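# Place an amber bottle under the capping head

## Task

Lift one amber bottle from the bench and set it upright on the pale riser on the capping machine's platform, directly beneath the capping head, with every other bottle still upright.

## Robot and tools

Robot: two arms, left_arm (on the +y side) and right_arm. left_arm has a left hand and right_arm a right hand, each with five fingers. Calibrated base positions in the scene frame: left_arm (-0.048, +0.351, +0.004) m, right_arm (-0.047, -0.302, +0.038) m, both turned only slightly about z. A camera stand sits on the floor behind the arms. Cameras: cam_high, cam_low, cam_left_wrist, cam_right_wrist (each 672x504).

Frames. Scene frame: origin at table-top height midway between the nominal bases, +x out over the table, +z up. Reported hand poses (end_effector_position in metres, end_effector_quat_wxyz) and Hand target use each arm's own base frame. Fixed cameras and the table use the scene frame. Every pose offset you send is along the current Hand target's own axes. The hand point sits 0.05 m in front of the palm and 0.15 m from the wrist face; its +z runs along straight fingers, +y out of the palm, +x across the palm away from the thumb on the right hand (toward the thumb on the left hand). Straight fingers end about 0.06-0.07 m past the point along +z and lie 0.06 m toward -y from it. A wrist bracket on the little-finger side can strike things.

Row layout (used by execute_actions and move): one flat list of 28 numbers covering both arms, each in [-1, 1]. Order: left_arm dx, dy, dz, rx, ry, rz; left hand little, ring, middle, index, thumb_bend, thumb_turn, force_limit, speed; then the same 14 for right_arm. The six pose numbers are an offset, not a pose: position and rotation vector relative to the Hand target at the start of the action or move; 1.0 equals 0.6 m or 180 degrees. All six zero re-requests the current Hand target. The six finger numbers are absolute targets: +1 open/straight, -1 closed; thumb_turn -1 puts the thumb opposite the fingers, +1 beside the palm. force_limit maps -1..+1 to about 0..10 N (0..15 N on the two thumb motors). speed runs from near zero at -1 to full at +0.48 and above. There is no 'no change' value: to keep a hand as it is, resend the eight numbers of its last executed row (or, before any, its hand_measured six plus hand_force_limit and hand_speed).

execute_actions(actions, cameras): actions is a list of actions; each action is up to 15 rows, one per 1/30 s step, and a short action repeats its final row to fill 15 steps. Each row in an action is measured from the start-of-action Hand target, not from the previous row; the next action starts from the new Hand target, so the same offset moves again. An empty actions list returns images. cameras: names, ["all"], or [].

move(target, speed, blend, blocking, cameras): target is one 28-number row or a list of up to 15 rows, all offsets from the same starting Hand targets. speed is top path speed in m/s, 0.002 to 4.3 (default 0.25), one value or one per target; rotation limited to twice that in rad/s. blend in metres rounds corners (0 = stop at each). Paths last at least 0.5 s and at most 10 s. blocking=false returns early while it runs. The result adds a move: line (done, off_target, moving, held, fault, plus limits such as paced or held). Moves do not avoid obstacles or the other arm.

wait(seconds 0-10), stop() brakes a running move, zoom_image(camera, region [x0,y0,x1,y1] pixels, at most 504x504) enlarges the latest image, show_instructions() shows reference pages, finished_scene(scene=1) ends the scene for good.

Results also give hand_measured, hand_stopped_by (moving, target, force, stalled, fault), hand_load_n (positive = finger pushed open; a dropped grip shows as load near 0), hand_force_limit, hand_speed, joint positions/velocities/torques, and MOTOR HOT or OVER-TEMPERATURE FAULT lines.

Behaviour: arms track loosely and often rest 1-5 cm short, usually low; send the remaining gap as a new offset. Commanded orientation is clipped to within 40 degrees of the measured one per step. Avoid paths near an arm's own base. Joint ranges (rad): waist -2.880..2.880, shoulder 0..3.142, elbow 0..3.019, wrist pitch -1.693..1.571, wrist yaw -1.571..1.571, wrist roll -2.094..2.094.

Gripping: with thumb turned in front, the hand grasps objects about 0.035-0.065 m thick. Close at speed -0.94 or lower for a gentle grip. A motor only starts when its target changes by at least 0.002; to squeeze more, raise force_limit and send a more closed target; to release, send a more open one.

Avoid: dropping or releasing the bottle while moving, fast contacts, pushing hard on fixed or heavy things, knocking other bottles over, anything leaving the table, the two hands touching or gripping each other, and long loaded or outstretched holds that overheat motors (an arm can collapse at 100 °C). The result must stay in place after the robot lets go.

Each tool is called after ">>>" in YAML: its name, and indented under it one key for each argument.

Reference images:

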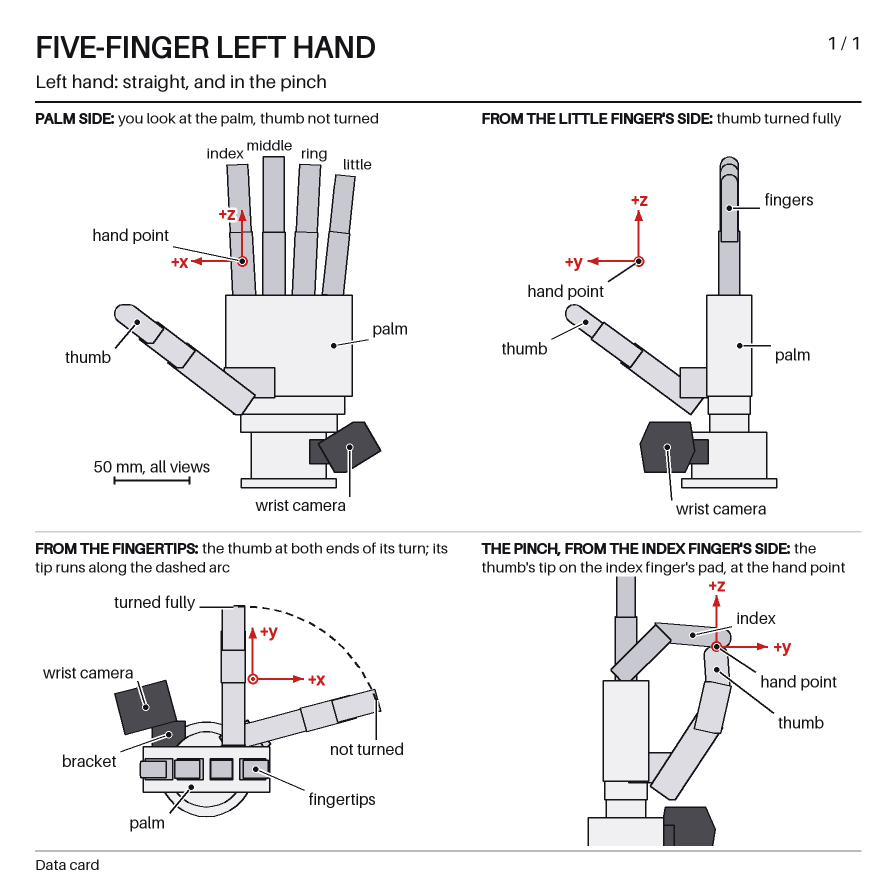

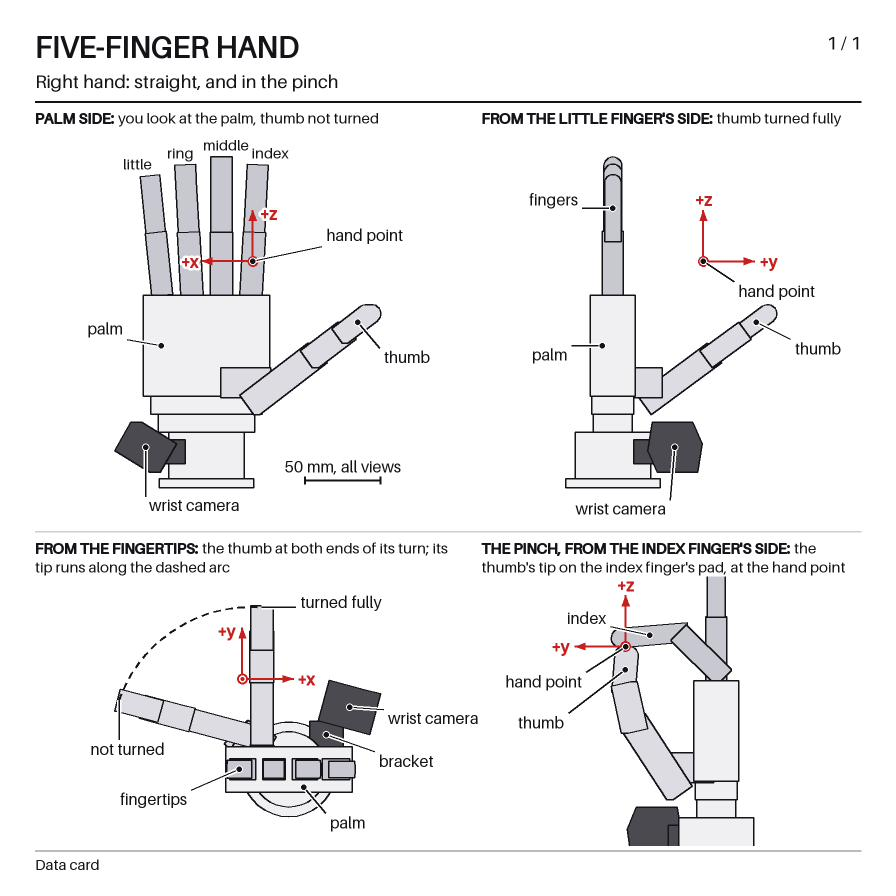

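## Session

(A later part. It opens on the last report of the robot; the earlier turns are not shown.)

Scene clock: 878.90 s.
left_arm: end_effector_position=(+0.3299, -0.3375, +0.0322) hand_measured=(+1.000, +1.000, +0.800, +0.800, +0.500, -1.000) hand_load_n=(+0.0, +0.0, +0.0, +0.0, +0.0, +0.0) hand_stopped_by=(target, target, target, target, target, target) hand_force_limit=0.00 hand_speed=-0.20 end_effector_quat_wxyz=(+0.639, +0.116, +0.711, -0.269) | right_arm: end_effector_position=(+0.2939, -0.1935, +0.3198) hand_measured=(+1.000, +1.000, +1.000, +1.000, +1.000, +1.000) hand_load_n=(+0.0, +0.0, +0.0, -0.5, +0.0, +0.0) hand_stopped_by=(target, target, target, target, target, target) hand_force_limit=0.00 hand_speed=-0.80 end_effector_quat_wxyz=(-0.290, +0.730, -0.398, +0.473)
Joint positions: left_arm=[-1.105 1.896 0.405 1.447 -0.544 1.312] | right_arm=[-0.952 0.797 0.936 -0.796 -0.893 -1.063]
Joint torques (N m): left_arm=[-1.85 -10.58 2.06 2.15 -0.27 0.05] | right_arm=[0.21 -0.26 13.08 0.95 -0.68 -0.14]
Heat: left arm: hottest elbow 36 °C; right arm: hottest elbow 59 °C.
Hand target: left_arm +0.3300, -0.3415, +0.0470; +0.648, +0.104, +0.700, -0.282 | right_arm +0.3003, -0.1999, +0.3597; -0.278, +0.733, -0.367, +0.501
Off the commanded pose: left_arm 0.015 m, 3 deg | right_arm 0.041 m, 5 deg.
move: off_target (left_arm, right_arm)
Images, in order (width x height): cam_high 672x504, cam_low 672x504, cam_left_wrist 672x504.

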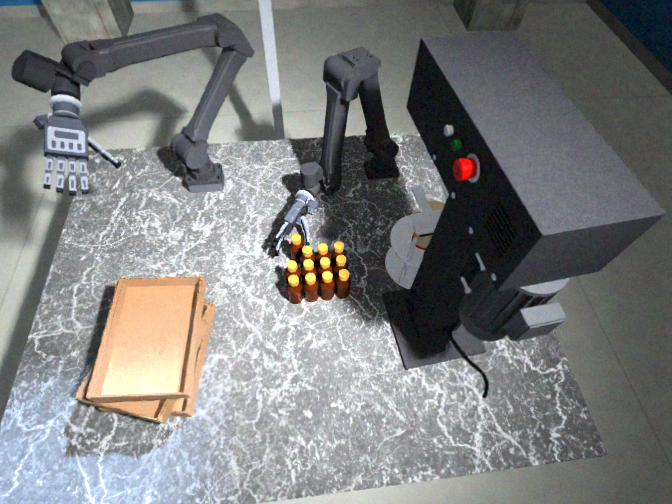

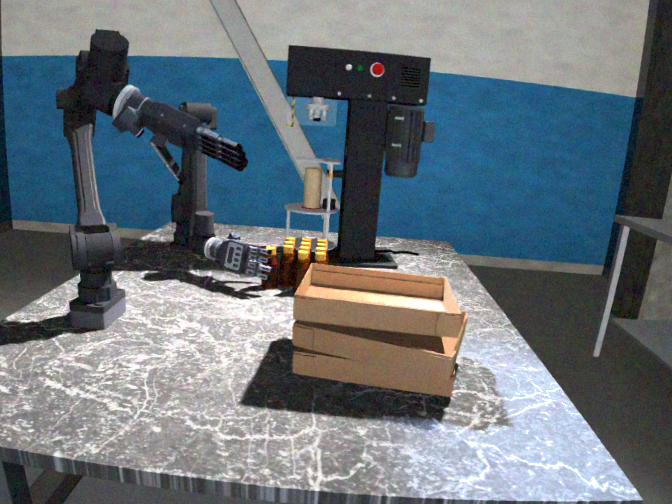

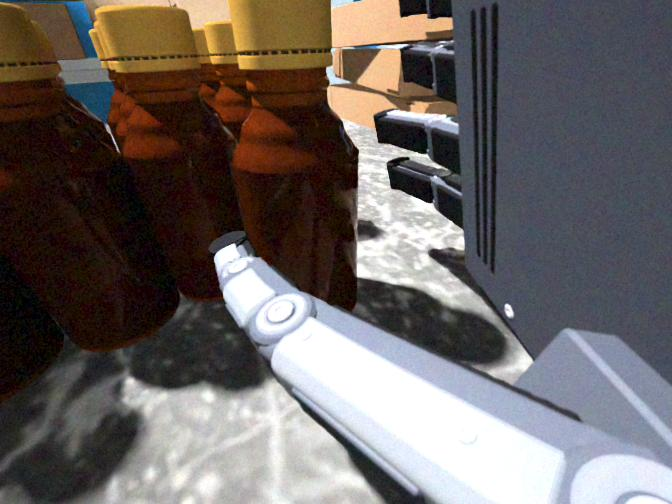

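>>> move:
  target: [-0.0193,-0.0052,0,0,0,0,1,1,0.8,0.8,0.5,-1,0,-0.2,0,0,0,0,0,0,1,1,1,1,1,1,0,-0.8]
  cameras: ["cam_high","cam_low","cam_left_wrist"]
  speed: 0.08

>>> zoom_image:
  camera: "cam_high"
  region: [220, 190, 340, 310]

>>> zoom_image:
  camera: "cam_low"
  region: [180, 200, 320, 310]

Scene clock: 884.10 s.
left_arm: end_effector_position=(+0.3307, -0.3390, +0.0495) hand_measured=(+1.000, +1.000, +0.800, +0.800, +0.500, -1.000) hand_load_n=(+0.0, +0.0, +0.0, +0.0, +0.0, +0.5) hand_stopped_by=(target, target, target, target, target, target) hand_force_limit=0.00 hand_speed=-0.20 end_effector_quat_wxyz=(+0.644, +0.111, +0.705, -0.276) | right_arm: end_effector_position=(+0.2939, -0.1935, +0.3198) hand_measured=(+1.000, +1.000, +1.000, +1.000, +1.000, +1.000) hand_load_n=(+0.0, +0.0, +0.0, +0.0, +0.0, +0.0) hand_stopped_by=(target, target, target, target, target, target) hand_force_limit=0.00 hand_speed=-0.80 end_effector_quat_wxyz=(-0.290, +0.730, -0.398, +0.473)
Joint positions: left_arm=[-1.105 1.838 0.401 1.416 -0.544 1.312] | right_arm=[-0.952 0.797 0.936 -0.796 -0.893 -1.063]
Joint torques (N m): left_arm=[-1.9 -10.23 2.45 1.33 -0.26 0.06] | right_arm=[-0.03 -0.62 13.2 0.94 -0.69 -0.14]
Heat: left arm: hottest elbow 35 °C; right arm: hottest elbow 59 °C.
Hand target: left_arm +0.3300, -0.3415, +0.0590; +0.648, +0.104, +0.700, -0.282 | right_arm +0.3003, -0.1999, +0.3597; -0.278, +0.733, -0.367, +0.501
Off the commanded pose: left_arm 0.010 m, 1 deg | right_arm 0.041 m, 5 deg.
move: off_target (right_arm)
Images, in order (width x height): cam_high 672x504, cam_low 672x504, cam_left_wrist 672x504.

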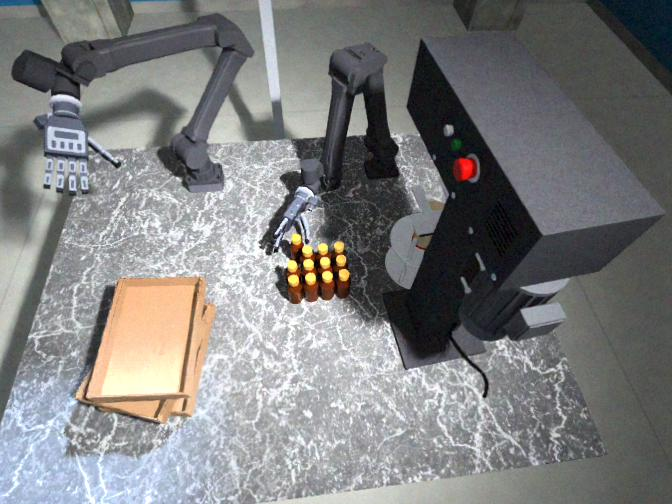

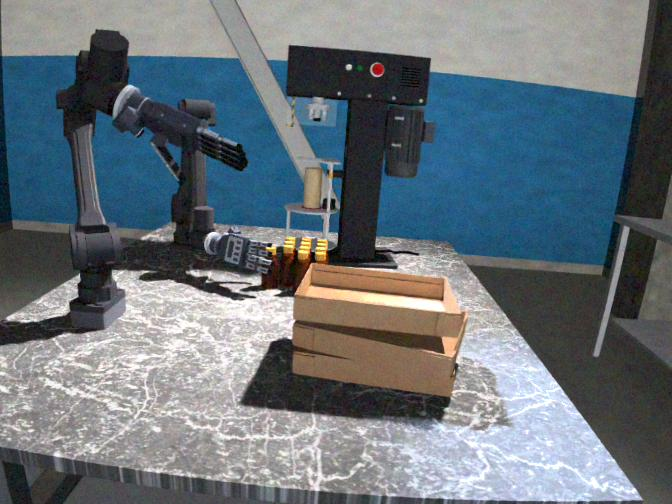

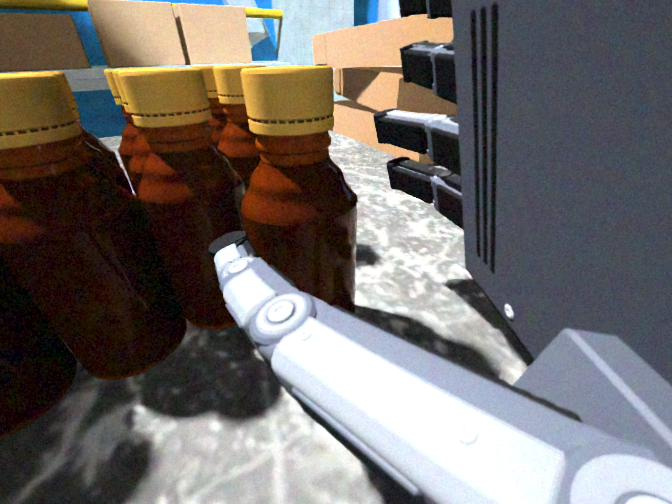

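Scaled by 4.200.

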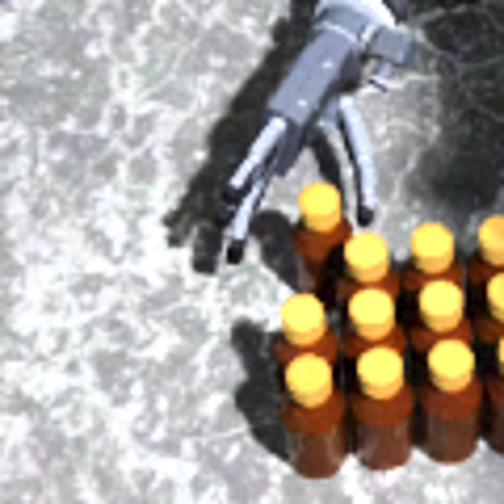

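Scaled by 3.600.

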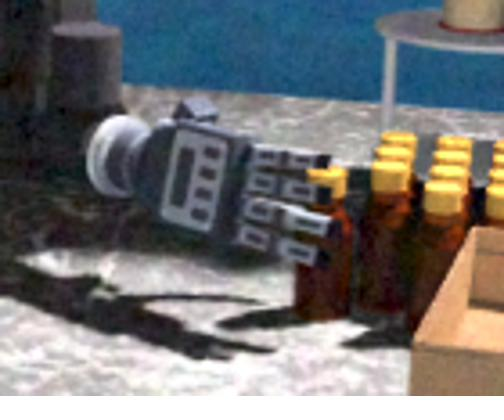

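>>> move:
  target: [0.0113,0.003,0,0,0,0,1,1,0.8,0.8,0.5,-1,0,-0.2,0,0,0,0,0,0,1,1,1,1,1,1,0,-0.8]
  cameras: ["cam_left_wrist"]
  speed: 0.05

Scene clock: 890.10 s.
left_arm: end_effector_position=(+0.3304, -0.3385, +0.0469) hand_measured=(+1.000, +1.000, +0.800, +0.800, +0.500, -1.000) hand_load_n=(+0.0, +0.0, +0.0, +0.0, +0.0, +0.5) hand_stopped_by=(target, target, target, target, target, target) hand_force_limit=0.00 hand_speed=-0.20 end_effector_quat_wxyz=(+0.643, +0.113, +0.706, -0.274) | right_arm: end_effector_position=(+0.2939, -0.1935, +0.3198) hand_measured=(+1.000, +1.000, +1.000, +1.000, +1.000, +1.000) hand_load_n=(+0.0, +0.0, +0.0, +0.0, +0.0, -0.5) hand_stopped_by=(target, target, target, target, target, target) hand_force_limit=0.00 hand_speed=-0.80 end_effector_quat_wxyz=(-0.290, +0.730, -0.398, +0.473)
Joint positions: left_arm=[-1.105 1.844 0.401 1.416 -0.544 1.312] | right_arm=[-0.952 0.797 0.936 -0.796 -0.893 -1.063]
Joint torques (N m): left_arm=[-1.9 -8.41 2.59 2.45 -0.26 0.05] | right_arm=[0.21 -0.38 13.16 0.92 -0.68 -0.14]
Heat: left arm: hottest elbow 35 °C; right arm: hottest elbow 59 °C.
Hand target: left_arm +0.3300, -0.3415, +0.0519; +0.648, +0.104, +0.700, -0.282 | right_arm +0.3003, -0.1999, +0.3597; -0.278, +0.733, -0.367, +0.501
Off the commanded pose: left_arm 0.006 m, 2 deg | right_arm 0.041 m, 5 deg.
move: off_target (right_arm)
Images, in order (width x height): cam_left_wrist 672x504.

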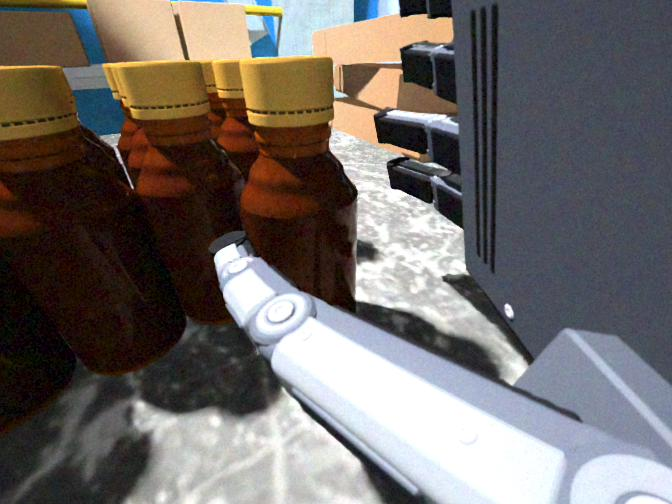

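>>> move:
  target: [0,0,0,0,0,0,1,1,-0.2,-0.2,0.5,-1,-0.6,-0.85,0,0,0,0,0,0,1,1,1,1,1,1,0,-0.8]
  cameras: ["cam_left_wrist","cam_high"]
  speed: 0.05

>>> zoom_image:
  camera: "cam_high"
  region: [220, 190, 340, 310]

Scene clock: 898.20 s.
left_arm: end_effector_position=(+0.3284, -0.3405, +0.0470) hand_measured=(+1.000, +1.000, +0.204, +0.176, +0.502, -1.000) hand_load_n=(+0.0, +0.0, +0.5, +4.5, +4.0, +0.5) hand_stopped_by=(target, target, force, force, target, target) hand_force_limit=-0.60 hand_speed=-0.85 end_effector_quat_wxyz=(+0.643, +0.116, +0.706, -0.275) | right_arm: end_effector_position=(+0.2939, -0.1935, +0.3198) hand_measured=(+1.000, +1.000, +1.000, +1.000, +1.000, +1.000) hand_load_n=(+0.0, +0.0, +0.0, +0.0, +0.0, +0.0) hand_stopped_by=(target, target, target, target, target, target) hand_force_limit=0.00 hand_speed=-0.80 end_effector_quat_wxyz=(-0.290, +0.730, -0.398, +0.473)
Joint positions: left_arm=[-1.111 1.844 0.401 1.416 -0.544 1.315] | right_arm=[-0.952 0.797 0.936 -0.796 -0.893 -1.063]
Joint torques (N m): left_arm=[-1.85 -8.35 2.59 2.47 -0.26 0.06] | right_arm=[0.03 -0.32 13.15 0.9 -0.7 -0.16]
Heat: left arm: hottest elbow 35 °C; right arm: hottest elbow 59 °C.
Hand target: left_arm +0.3300, -0.3415, +0.0519; +0.648, +0.104, +0.700, -0.282 | right_arm +0.3003, -0.1999, +0.3597; -0.278, +0.733, -0.367, +0.501
Off the commanded pose: left_arm 0.005 m, 2 deg | right_arm 0.041 m, 5 deg.
move: off_target (right_arm)
Images, in order (width x height): cam_high 672x504, cam_left_wrist 672x504.

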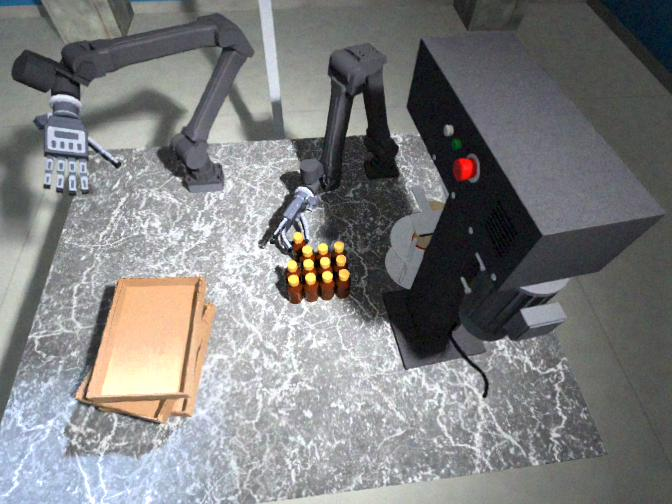

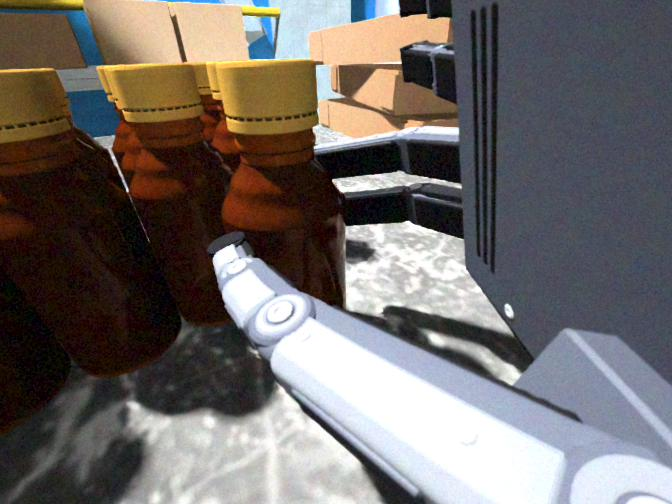

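Scaled by 4.200.

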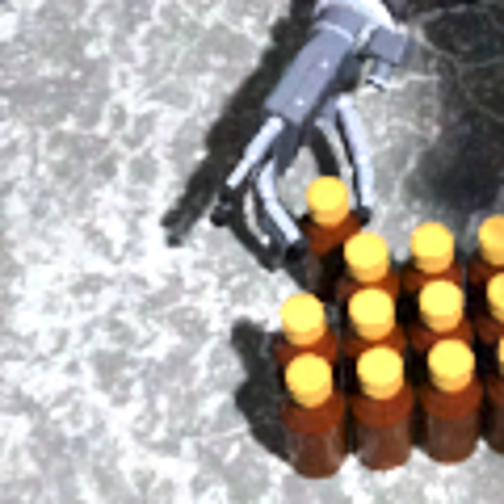

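>>> move:
  target: [0,0,0,0,0,0,1,1,-0.25,-0.2,0.5,-1,0.0,-0.93,0,0,0,0,0,0,1,1,1,1,1,1,0,-0.8]
  cameras: ["cam_left_wrist"]
  speed: 0.05

Scene clock: 902.50 s.
left_arm: end_effector_position=(+0.3285, -0.3403, +0.0472) hand_measured=(+1.000, +1.000, +0.192, +0.176, +0.502, -1.000) hand_load_n=(+0.0, +0.0, +5.0, +2.0, +6.0, +0.5) hand_stopped_by=(target, target, force, force, target, target) hand_force_limit=0.00 hand_speed=-0.93 end_effector_quat_wxyz=(+0.643, +0.117, +0.706, -0.274) | right_arm: end_effector_position=(+0.2939, -0.1935, +0.3198) hand_measured=(+1.000, +1.000, +1.000, +1.000, +1.000, +1.000) hand_load_n=(+0.0, -0.5, +0.0, +0.0, +0.0, -0.5) hand_stopped_by=(target, target, target, target, target, target) hand_force_limit=0.00 hand_speed=-0.80 end_effector_quat_wxyz=(-0.290, +0.730, -0.398, +0.473)
Joint positions: left_arm=[-1.111 1.844 0.401 1.416 -0.544 1.318] | right_arm=[-0.952 0.797 0.936 -0.796 -0.893 -1.063]
Joint torques (N m): left_arm=[-1.85 -8.41 2.59 2.45 -0.26 0.05] | right_arm=[0.15 -0.44 13.2 0.96 -0.68 -0.16]
Heat: left arm: hottest elbow 35 °C; right arm: hottest elbow 59 °C.
Hand target: left_arm +0.3300, -0.3415, +0.0519; +0.648, +0.104, +0.700, -0.282 | right_arm +0.3003, -0.1999, +0.3597; -0.278, +0.733, -0.367, +0.501
Off the commanded pose: left_arm 0.005 m, 2 deg | right_arm 0.041 m, 5 deg.
move: off_target (right_arm)
Images, in order (width x height): cam_left_wrist 672x504.

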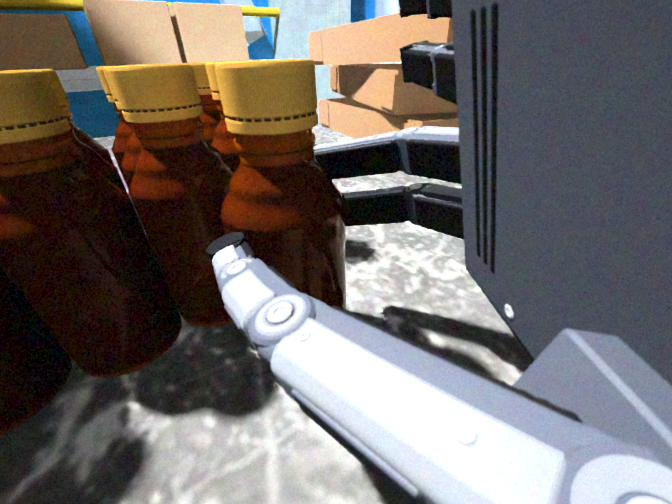

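>>> move:
  target: [0,0,0,0,0,0,1,1,-0.25,-0.26,0.5,-1,0.1,-0.93,0,0,0,0,0,0,1,1,1,1,1,1,0,-0.8]
  cameras: []
  speed: 0.05

>>> move:
  target: [0,0,0,0,0,0,1,1,-0.3,-0.26,0.5,-1,0.3,-0.93,0,0,0,0,0,0,1,1,1,1,1,1,0,-0.8]
  cameras: ["cam_left_wrist"]
  speed: 0.05

Scene clock: 905.80 s.
left_arm: end_effector_position=(+0.3285, -0.3404, +0.0471) hand_measured=(+1.000, +1.000, +0.192, +0.166, +0.502, -1.000) hand_load_n=(+0.0, +0.0, +3.0, +6.5, +8.0, +0.0) hand_stopped_by=(target, target, force, force, target, target) hand_force_limit=0.10 hand_speed=-0.93 end_effector_quat_wxyz=(+0.643, +0.116, +0.706, -0.274) | right_arm: end_effector_position=(+0.2939, -0.1935, +0.3198) hand_measured=(+1.000, +1.000, +1.000, +1.000, +1.000, +1.000) hand_load_n=(+0.0, +0.0, +0.0, +0.0, +0.0, +0.0) hand_stopped_by=(target, target, target, target, target, target) hand_force_limit=0.00 hand_speed=-0.80 end_effector_quat_wxyz=(-0.290, +0.730, -0.398, +0.473)
Joint positions: left_arm=[-1.111 1.844 0.401 1.416 -0.544 1.317] | right_arm=[-0.952 0.797 0.936 -0.796 -0.893 -1.063]
Joint torques (N m): left_arm=[-1.85 -8.35 2.58 2.47 -0.26 0.06] | right_arm=[-0.15 -0.67 13.11 0.92 -0.68 -0.14]
Heat: left arm: hottest elbow 35 °C; right arm: hottest elbow 59 °C.
Hand target: left_arm +0.3300, -0.3415, +0.0519; +0.648, +0.104, +0.700, -0.282 | right_arm +0.3003, -0.1999, +0.3597; -0.278, +0.733, -0.367, +0.501
Off the commanded pose: left_arm 0.005 m, 2 deg | right_arm 0.041 m, 5 deg.
move: off_target (right_arm)
No camera images: "cameras" was empty.

Scene clock: 906.60 s.
left_arm: end_effector_position=(+0.3280, -0.3408, +0.0473) hand_measured=(+1.000, +1.000, +0.182, +0.166, +0.502, -1.000) hand_load_n=(-0.5, +0.0, +7.5, +4.5, +10.0, +0.5) hand_stopped_by=(target, target, force, force, target, target) hand_force_limit=0.30 hand_speed=-0.93 end_effector_quat_wxyz=(+0.643, +0.118, +0.705, -0.274) | right_arm: end_effector_position=(+0.2939, -0.1935, +0.3198) hand_measured=(+1.000, +1.000, +1.000, +1.000, +1.000, +1.000) hand_load_n=(+0.0, +0.0, +0.0, +0.0, +0.0, -0.5) hand_stopped_by=(target, target, target, target, target, target) hand_force_limit=0.00 hand_speed=-0.80 end_effector_quat_wxyz=(-0.290, +0.730, -0.398, +0.473)
Joint positions: left_arm=[-1.113 1.844 0.401 1.416 -0.544 1.32] | right_arm=[-0.952 0.797 0.936 -0.796 -0.893 -1.063]
Joint torques (N m): left_arm=[-1.85 -8.35 2.58 2.45 -0.26 0.06] | right_arm=[-0.03 -0.5 13.09 0.98 -0.67 -0.14]
Heat: left arm: hottest elbow 35 °C; right arm: hottest elbow 59 °C.
Hand target: left_arm +0.3300, -0.3415, +0.0519; +0.648, +0.104, +0.700, -0.282 | right_arm +0.3003, -0.1999, +0.3597; -0.278, +0.733, -0.367, +0.501
Off the commanded pose: left_arm 0.005 m, 2 deg | right_arm 0.041 m, 5 deg.
move: off_target (right_arm)
Images, in order (width x height): cam_left_wrist 672x504.

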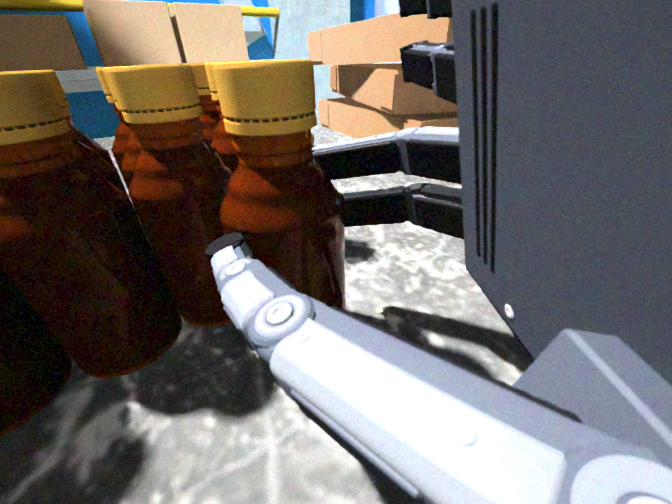

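>>> move:
  target: [-0.0805,-0.0216,0,0,0,0,1,1,-0.3,-0.26,0.5,-1,0.3,-0.93,0,0,0,0,0,0,1,1,1,1,1,1,0,-0.8]
  cameras: ["cam_left_wrist","cam_low","cam_high"]
  speed: 0.06

>>> zoom_image:
  camera: "cam_low"
  region: [180, 180, 320, 310]

Scene clock: 911.53 s.
left_arm: end_effector_position=(+0.3263, -0.3369, +0.0809) hand_measured=(+1.000, +1.000, +0.182, +0.166, +0.502, -1.000) hand_load_n=(+0.0, +0.0, +7.0, +4.5, +10.0, +2.5) hand_stopped_by=(target, target, force, force, target, target) hand_force_limit=0.30 hand_speed=-0.93 end_effector_quat_wxyz=(+0.635, +0.119, +0.714, -0.269) | right_arm: end_effector_position=(+0.2939, -0.1935, +0.3198) hand_measured=(+1.000, +1.000, +1.000, +1.000, +1.000, +1.000) hand_load_n=(+0.0, +0.0, -0.5, +0.0, +0.0, +0.0) hand_stopped_by=(target, target, target, target, target, target) hand_force_limit=0.00 hand_speed=-0.80 end_effector_quat_wxyz=(-0.290, +0.730, -0.398, +0.473)
Joint positions: left_arm=[-1.111 1.65 0.387 1.207 -0.544 1.306] | right_arm=[-0.952 0.797 0.936 -0.796 -0.893 -1.063]
Joint torques (N m): left_arm=[-1.9 -9.99 4.48 1.77 -0.26 0.11] | right_arm=[-0.03 -0.44 13.11 0.85 -0.69 -0.15]
Heat: left arm: hottest elbow 35 °C; right arm: hottest elbow 59 °C.
Hand target: left_arm +0.3300, -0.3415, +0.1020; +0.648, +0.104, +0.700, -0.282 | right_arm +0.3003, -0.1999, +0.3597; -0.278, +0.733, -0.367, +0.501
Off the commanded pose: left_arm 0.022 m, 3 deg | right_arm 0.041 m, 5 deg.
move: off_target (left_arm, right_arm)
Images, in order (width x height): cam_high 672x504, cam_low 672x504, cam_left_wrist 672x504.

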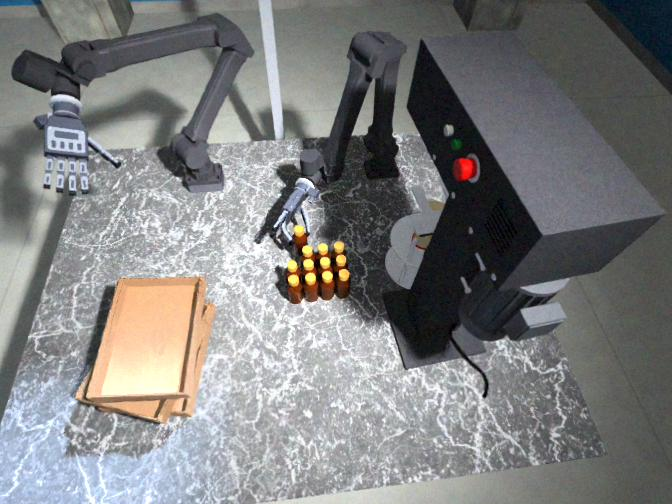

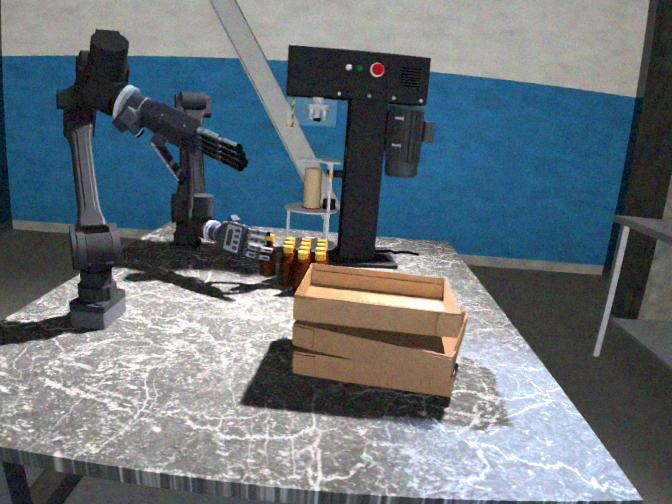

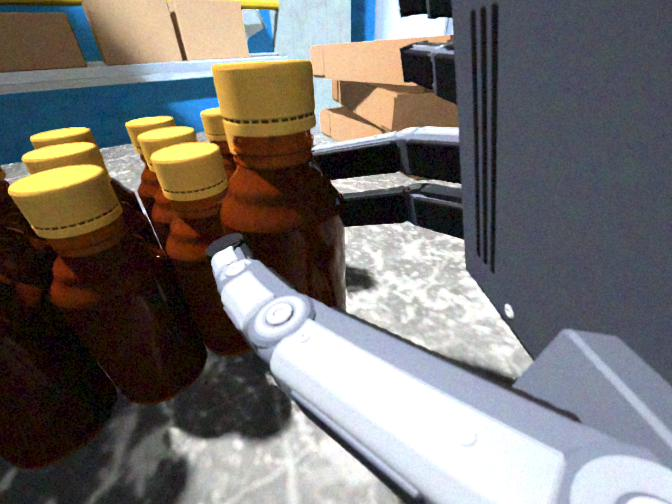

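Scaled by 3.600.

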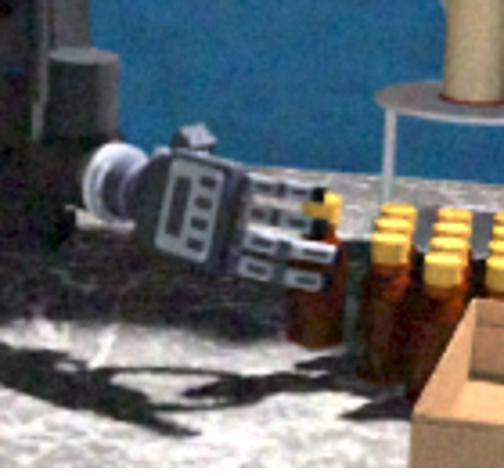

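>>> wait:
  seconds: 4
  cameras: ["cam_left_wrist"]

Scene clock: 917.50 s.
left_arm: end_effector_position=(+0.3263, -0.3369, +0.0809) hand_measured=(+1.000, +1.000, +0.182, +0.166, +0.502, -1.000) hand_load_n=(+0.0, +0.0, +7.0, +4.5, +10.5, +3.0) hand_stopped_by=(target, target, force, force, target, target) hand_force_limit=0.30 hand_speed=-0.93 end_effector_quat_wxyz=(+0.635, +0.119, +0.714, -0.269) | right_arm: end_effector_position=(+0.2939, -0.1935, +0.3198) hand_measured=(+1.000, +1.000, +1.000, +1.000, +1.000, +1.000) hand_load_n=(+0.0, +0.0, +0.0, +0.0, +0.0, +0.0) hand_stopped_by=(target, target, target, target, target, target) hand_force_limit=0.00 hand_speed=-0.80 end_effector_quat_wxyz=(-0.290, +0.730, -0.398, +0.473)
Joint positions: left_arm=[-1.111 1.65 0.387 1.207 -0.544 1.306] | right_arm=[-0.952 0.797 0.936 -0.796 -0.893 -1.063]
Joint torques (N m): left_arm=[-1.85 -9.99 4.48 1.78 -0.26 0.11] | right_arm=[0.09 -0.44 13.09 0.9 -0.68 -0.14]
Heat: left arm: hottest elbow 35 °C; right arm: hottest elbow 59 °C.
Hand target: left_arm +0.3300, -0.3415, +0.1020; +0.648, +0.104, +0.700, -0.282 | right_arm +0.3003, -0.1999, +0.3597; -0.278, +0.733, -0.367, +0.501
Off the commanded pose: left_arm 0.022 m, 3 deg | right_arm 0.041 m, 5 deg.
wait: 4.00 s; at rest from the start
Images, in order (width x height): cam_left_wrist 672x504.

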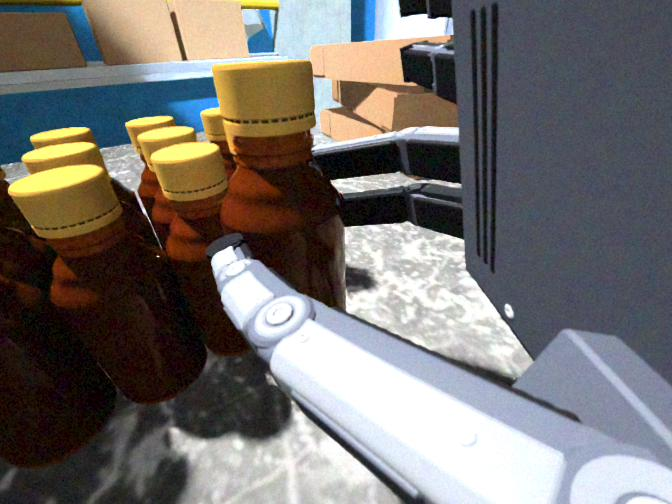

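>>> move:
  target:
    - [-0.3465,-0.1108,-0.0481,0,0,0,0.5,0.5,-0.3,-0.26,0.5,-1,0.3,-0.6,0,0,0,0,0,0,1,1,1,1,1,1,0,-0.8]
    - [-0.5428,0.3648,-0.4222,-0.3841,-0.1111,0.0052,0.5,0.5,-0.3,-0.26,0.5,-1,0.3,-0.6,0,0,0,0,0,0,1,1,1,1,1,1,0,-0.8]
  cameras: ["all"]
  speed: 0.15
  blend: 0.05

Scene clock: 963.60 s.
left_arm: end_effector_position=(+0.2736, +0.0419, +0.3401) hand_measured=(+0.500, +0.500, +0.182, +0.166, +0.502, -1.000) hand_load_n=(+0.0, +0.0, +6.5, +4.5, +10.0, +2.5) hand_stopped_by=(target, target, force, force, target, target) hand_force_limit=0.30 hand_speed=-0.60 end_effector_quat_wxyz=(+0.694, -0.325, +0.623, +0.161) | right_arm: end_effector_position=(+0.2939, -0.1935, +0.3198) hand_measured=(+1.000, +1.000, +1.000, +1.000, +1.000, +1.000) hand_load_n=(+0.0, +0.0, +0.0, +0.0, +0.0, +0.0) hand_stopped_by=(target, target, target, target, target, target) hand_force_limit=0.00 hand_speed=-0.80 end_effector_quat_wxyz=(-0.290, +0.730, -0.398, +0.473)
Joint positions: left_arm=[-0.658 0.592 0.537 0.124 -1.366 1.386] | right_arm=[-0.952 0.797 0.936 -0.796 -0.893 -1.063]
Joint torques (N m): left_arm=[-1.44 -1.85 10.32 0.9 0.06 0.46] | right_arm=[0.21 -0.73 13.15 0.95 -0.69 -0.14]
Heat: left arm: hottest elbow 35 °C; right arm: hottest elbow 60 °C.
Hand target: left_arm +0.2720, +0.0435, +0.3599; +0.700, -0.322, +0.619, +0.155 | right_arm +0.3003, -0.1999, +0.3597; -0.278, +0.733, -0.367, +0.501
Off the commanded pose: left_arm 0.020 m, 1 deg | right_arm 0.041 m, 5 deg.
move: off_target (left_arm, right_arm)

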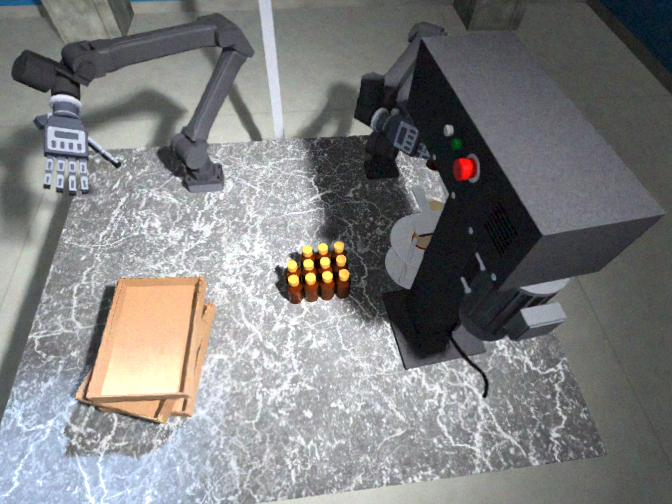

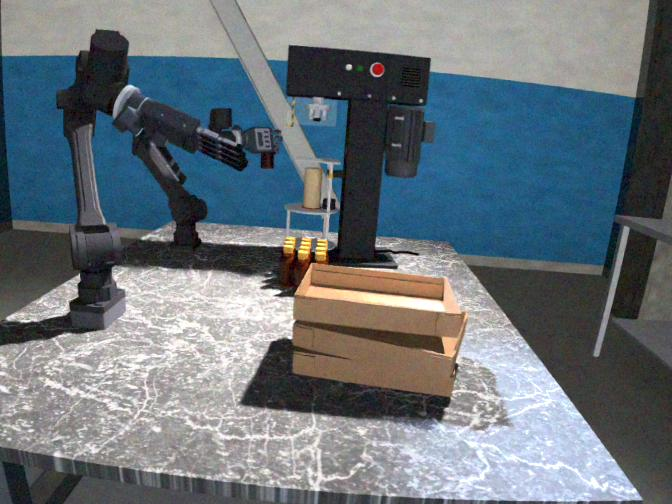

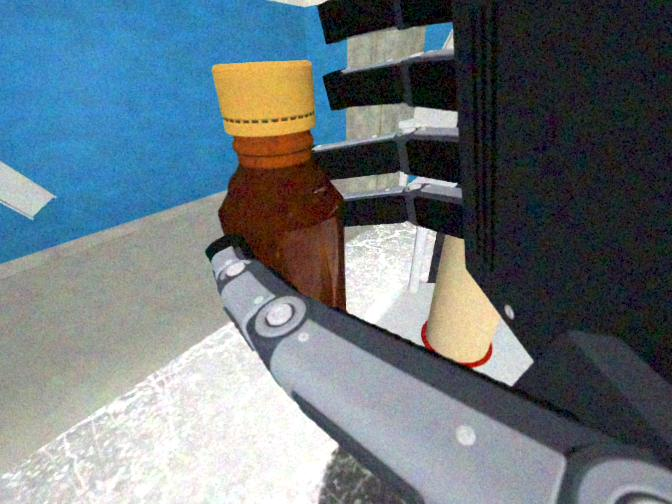

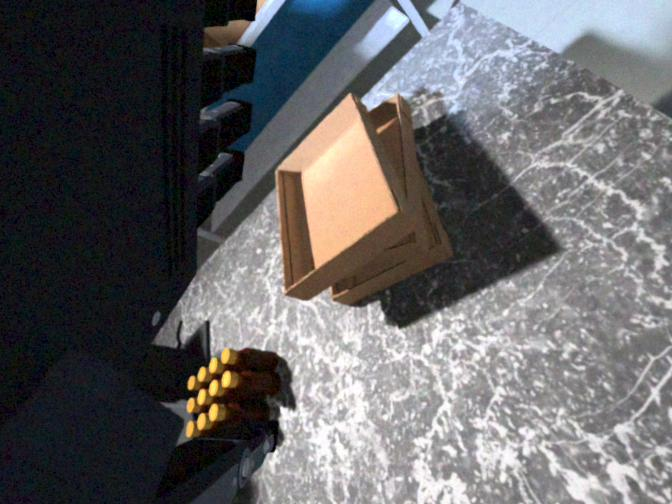

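>>> zoom_image:
  camera: "cam_low"
  region: [220, 80, 360, 220]

>>> zoom_image:
  camera: "cam_left_wrist"
  region: [200, 100, 520, 420]

>>> zoom_image:
  camera: "cam_high"
  region: [340, 70, 460, 220]

Scaled by 3.600.

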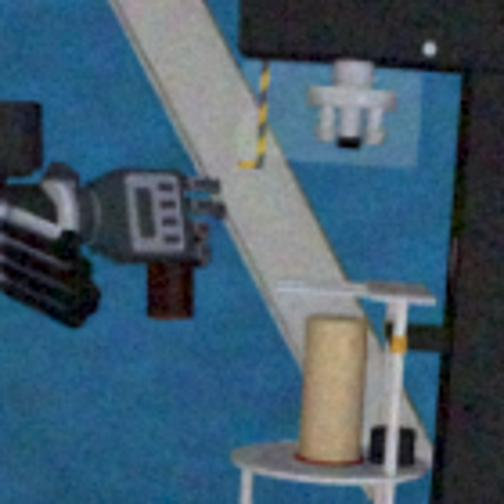

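Scaled by 1.575.

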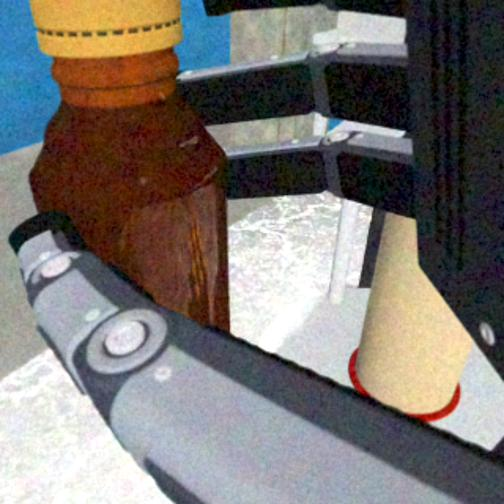

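Scaled by 3.360.

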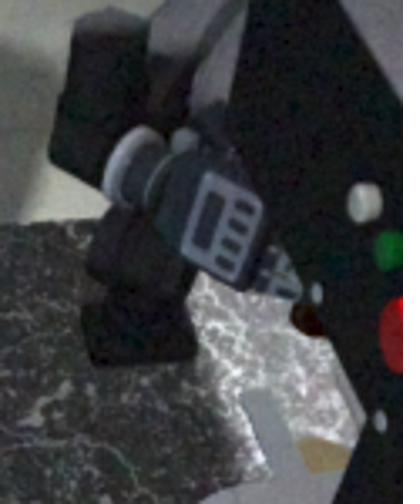

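>>> zoom_image:
  camera: "cam_high"
  region: [405, 135, 455, 185]

>>> zoom_image:
  camera: "cam_high"
  region: [400, 170, 460, 250]

Scaled by 10.080.

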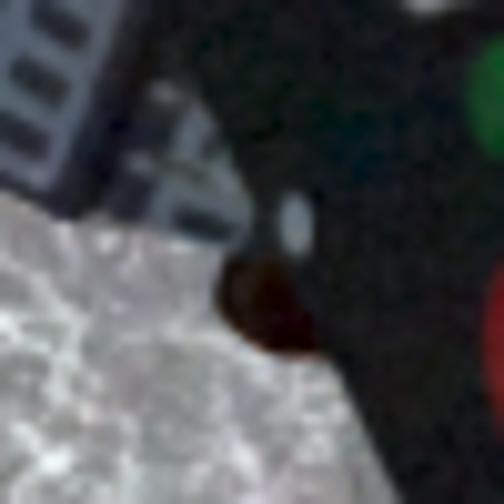

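Scaled by 6.300.

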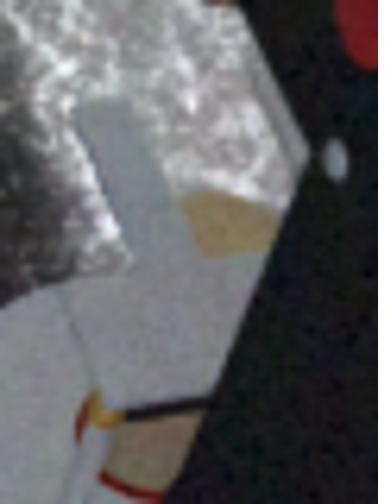

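>>> move:
  target: [0.0205,-0.0715,0.045,0,0.011,0.005,0.5,0.5,-0.3,-0.26,0.5,-1,0.3,-0.6,0,0,0,0,0,0,1,1,1,1,1,1,0,-0.8]
  cameras: ["all"]
  speed: 0.08

>>> zoom_image:
  camera: "cam_low"
  region: [220, 80, 360, 220]

>>> zoom_image:
  camera: "cam_high"
  region: [400, 150, 460, 230]

Scene clock: 1059.97 s.
left_arm: end_effector_position=(+0.3143, +0.0280, +0.3171) hand_measured=(+0.500, +0.500, +0.182, +0.166, +0.502, -1.000) hand_load_n=(+0.5, +0.0, +6.5, +4.5, +9.5, +2.5) hand_stopped_by=(target, target, force, force, target, target) hand_force_limit=0.30 hand_speed=-0.60 end_effector_quat_wxyz=(+0.672, -0.292, +0.656, +0.179) | right_arm: end_effector_position=(+0.2939, -0.1935, +0.3198) hand_measured=(+1.000, +1.000, +1.000, +1.000, +1.000, +1.000) hand_load_n=(-0.5, +0.0, +0.0, +0.0, +0.0, +0.0) hand_stopped_by=(target, target, target, target, target, target) hand_force_limit=0.00 hand_speed=-0.80 end_effector_quat_wxyz=(-0.290, +0.730, -0.398, +0.473)
Joint positions: left_arm=[-0.597 0.748 0.574 0.063 -1.274 1.306] | right_arm=[-0.952 0.797 0.936 -0.796 -0.893 -1.063]
Joint torques (N m): left_arm=[-1.2 -2.49 14.57 1.03 -0.19 0.13] | right_arm=[-0.09 -0.73 13.22 0.87 -0.69 -0.13]
Heat: left arm: hottest elbow 40 °C; right arm: hottest elbow 61 °C.
Hand target: left_arm +0.3214, +0.0267, +0.3599; +0.688, -0.320, +0.633, +0.155 | right_arm +0.3003, -0.1999, +0.3597; -0.278, +0.733, -0.367, +0.501
Off the commanded pose: left_arm 0.043 m, 5 deg | right_arm 0.041 m, 5 deg.
move: off_target (left_arm, right_arm)

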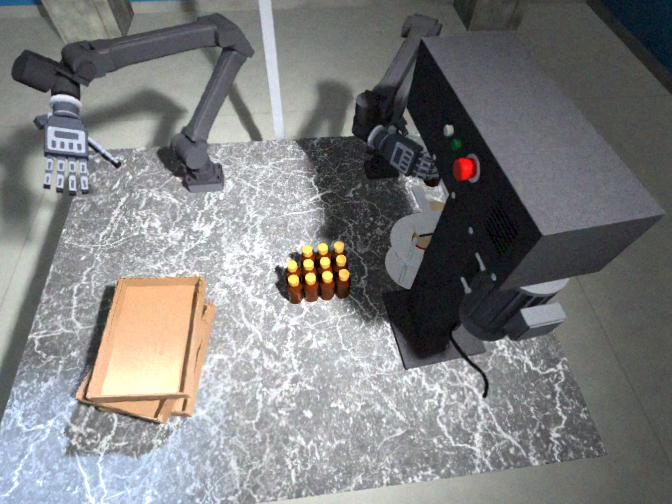

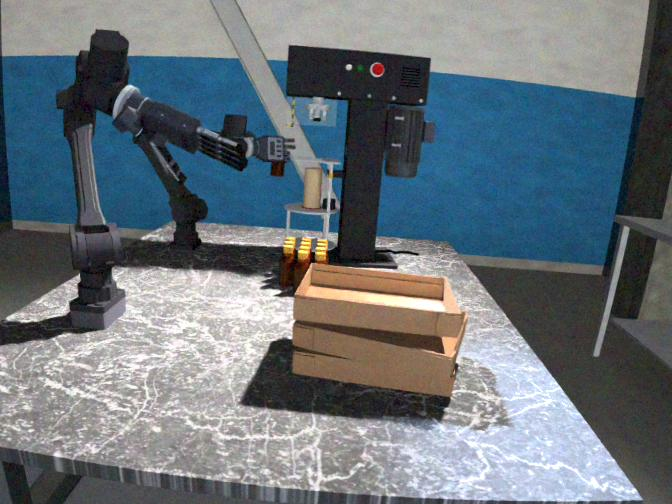

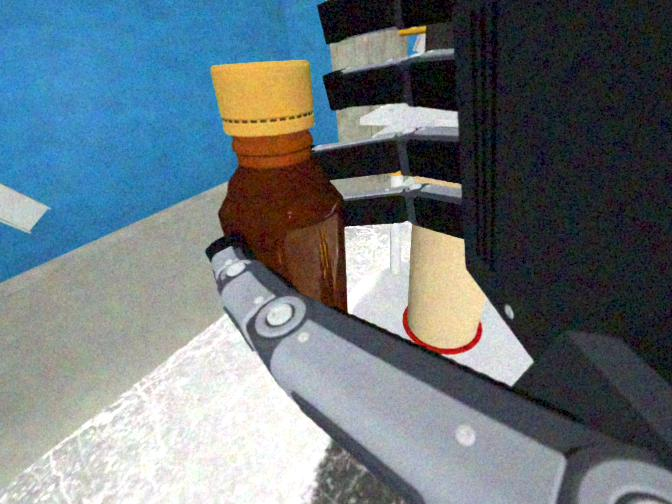

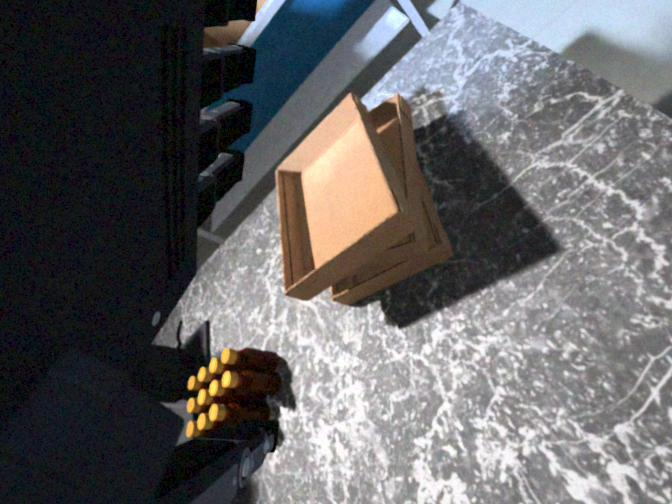

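Scaled by 3.600.

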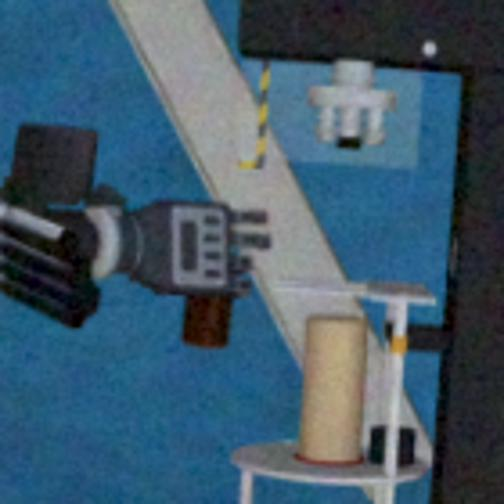

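Scaled by 6.300.

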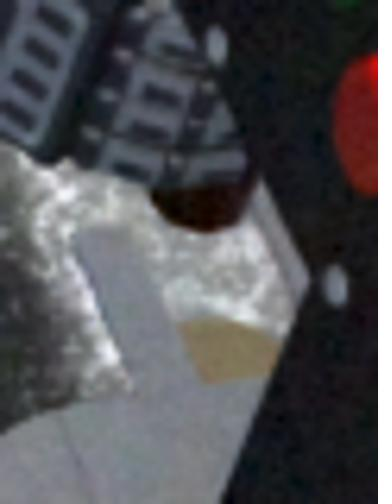

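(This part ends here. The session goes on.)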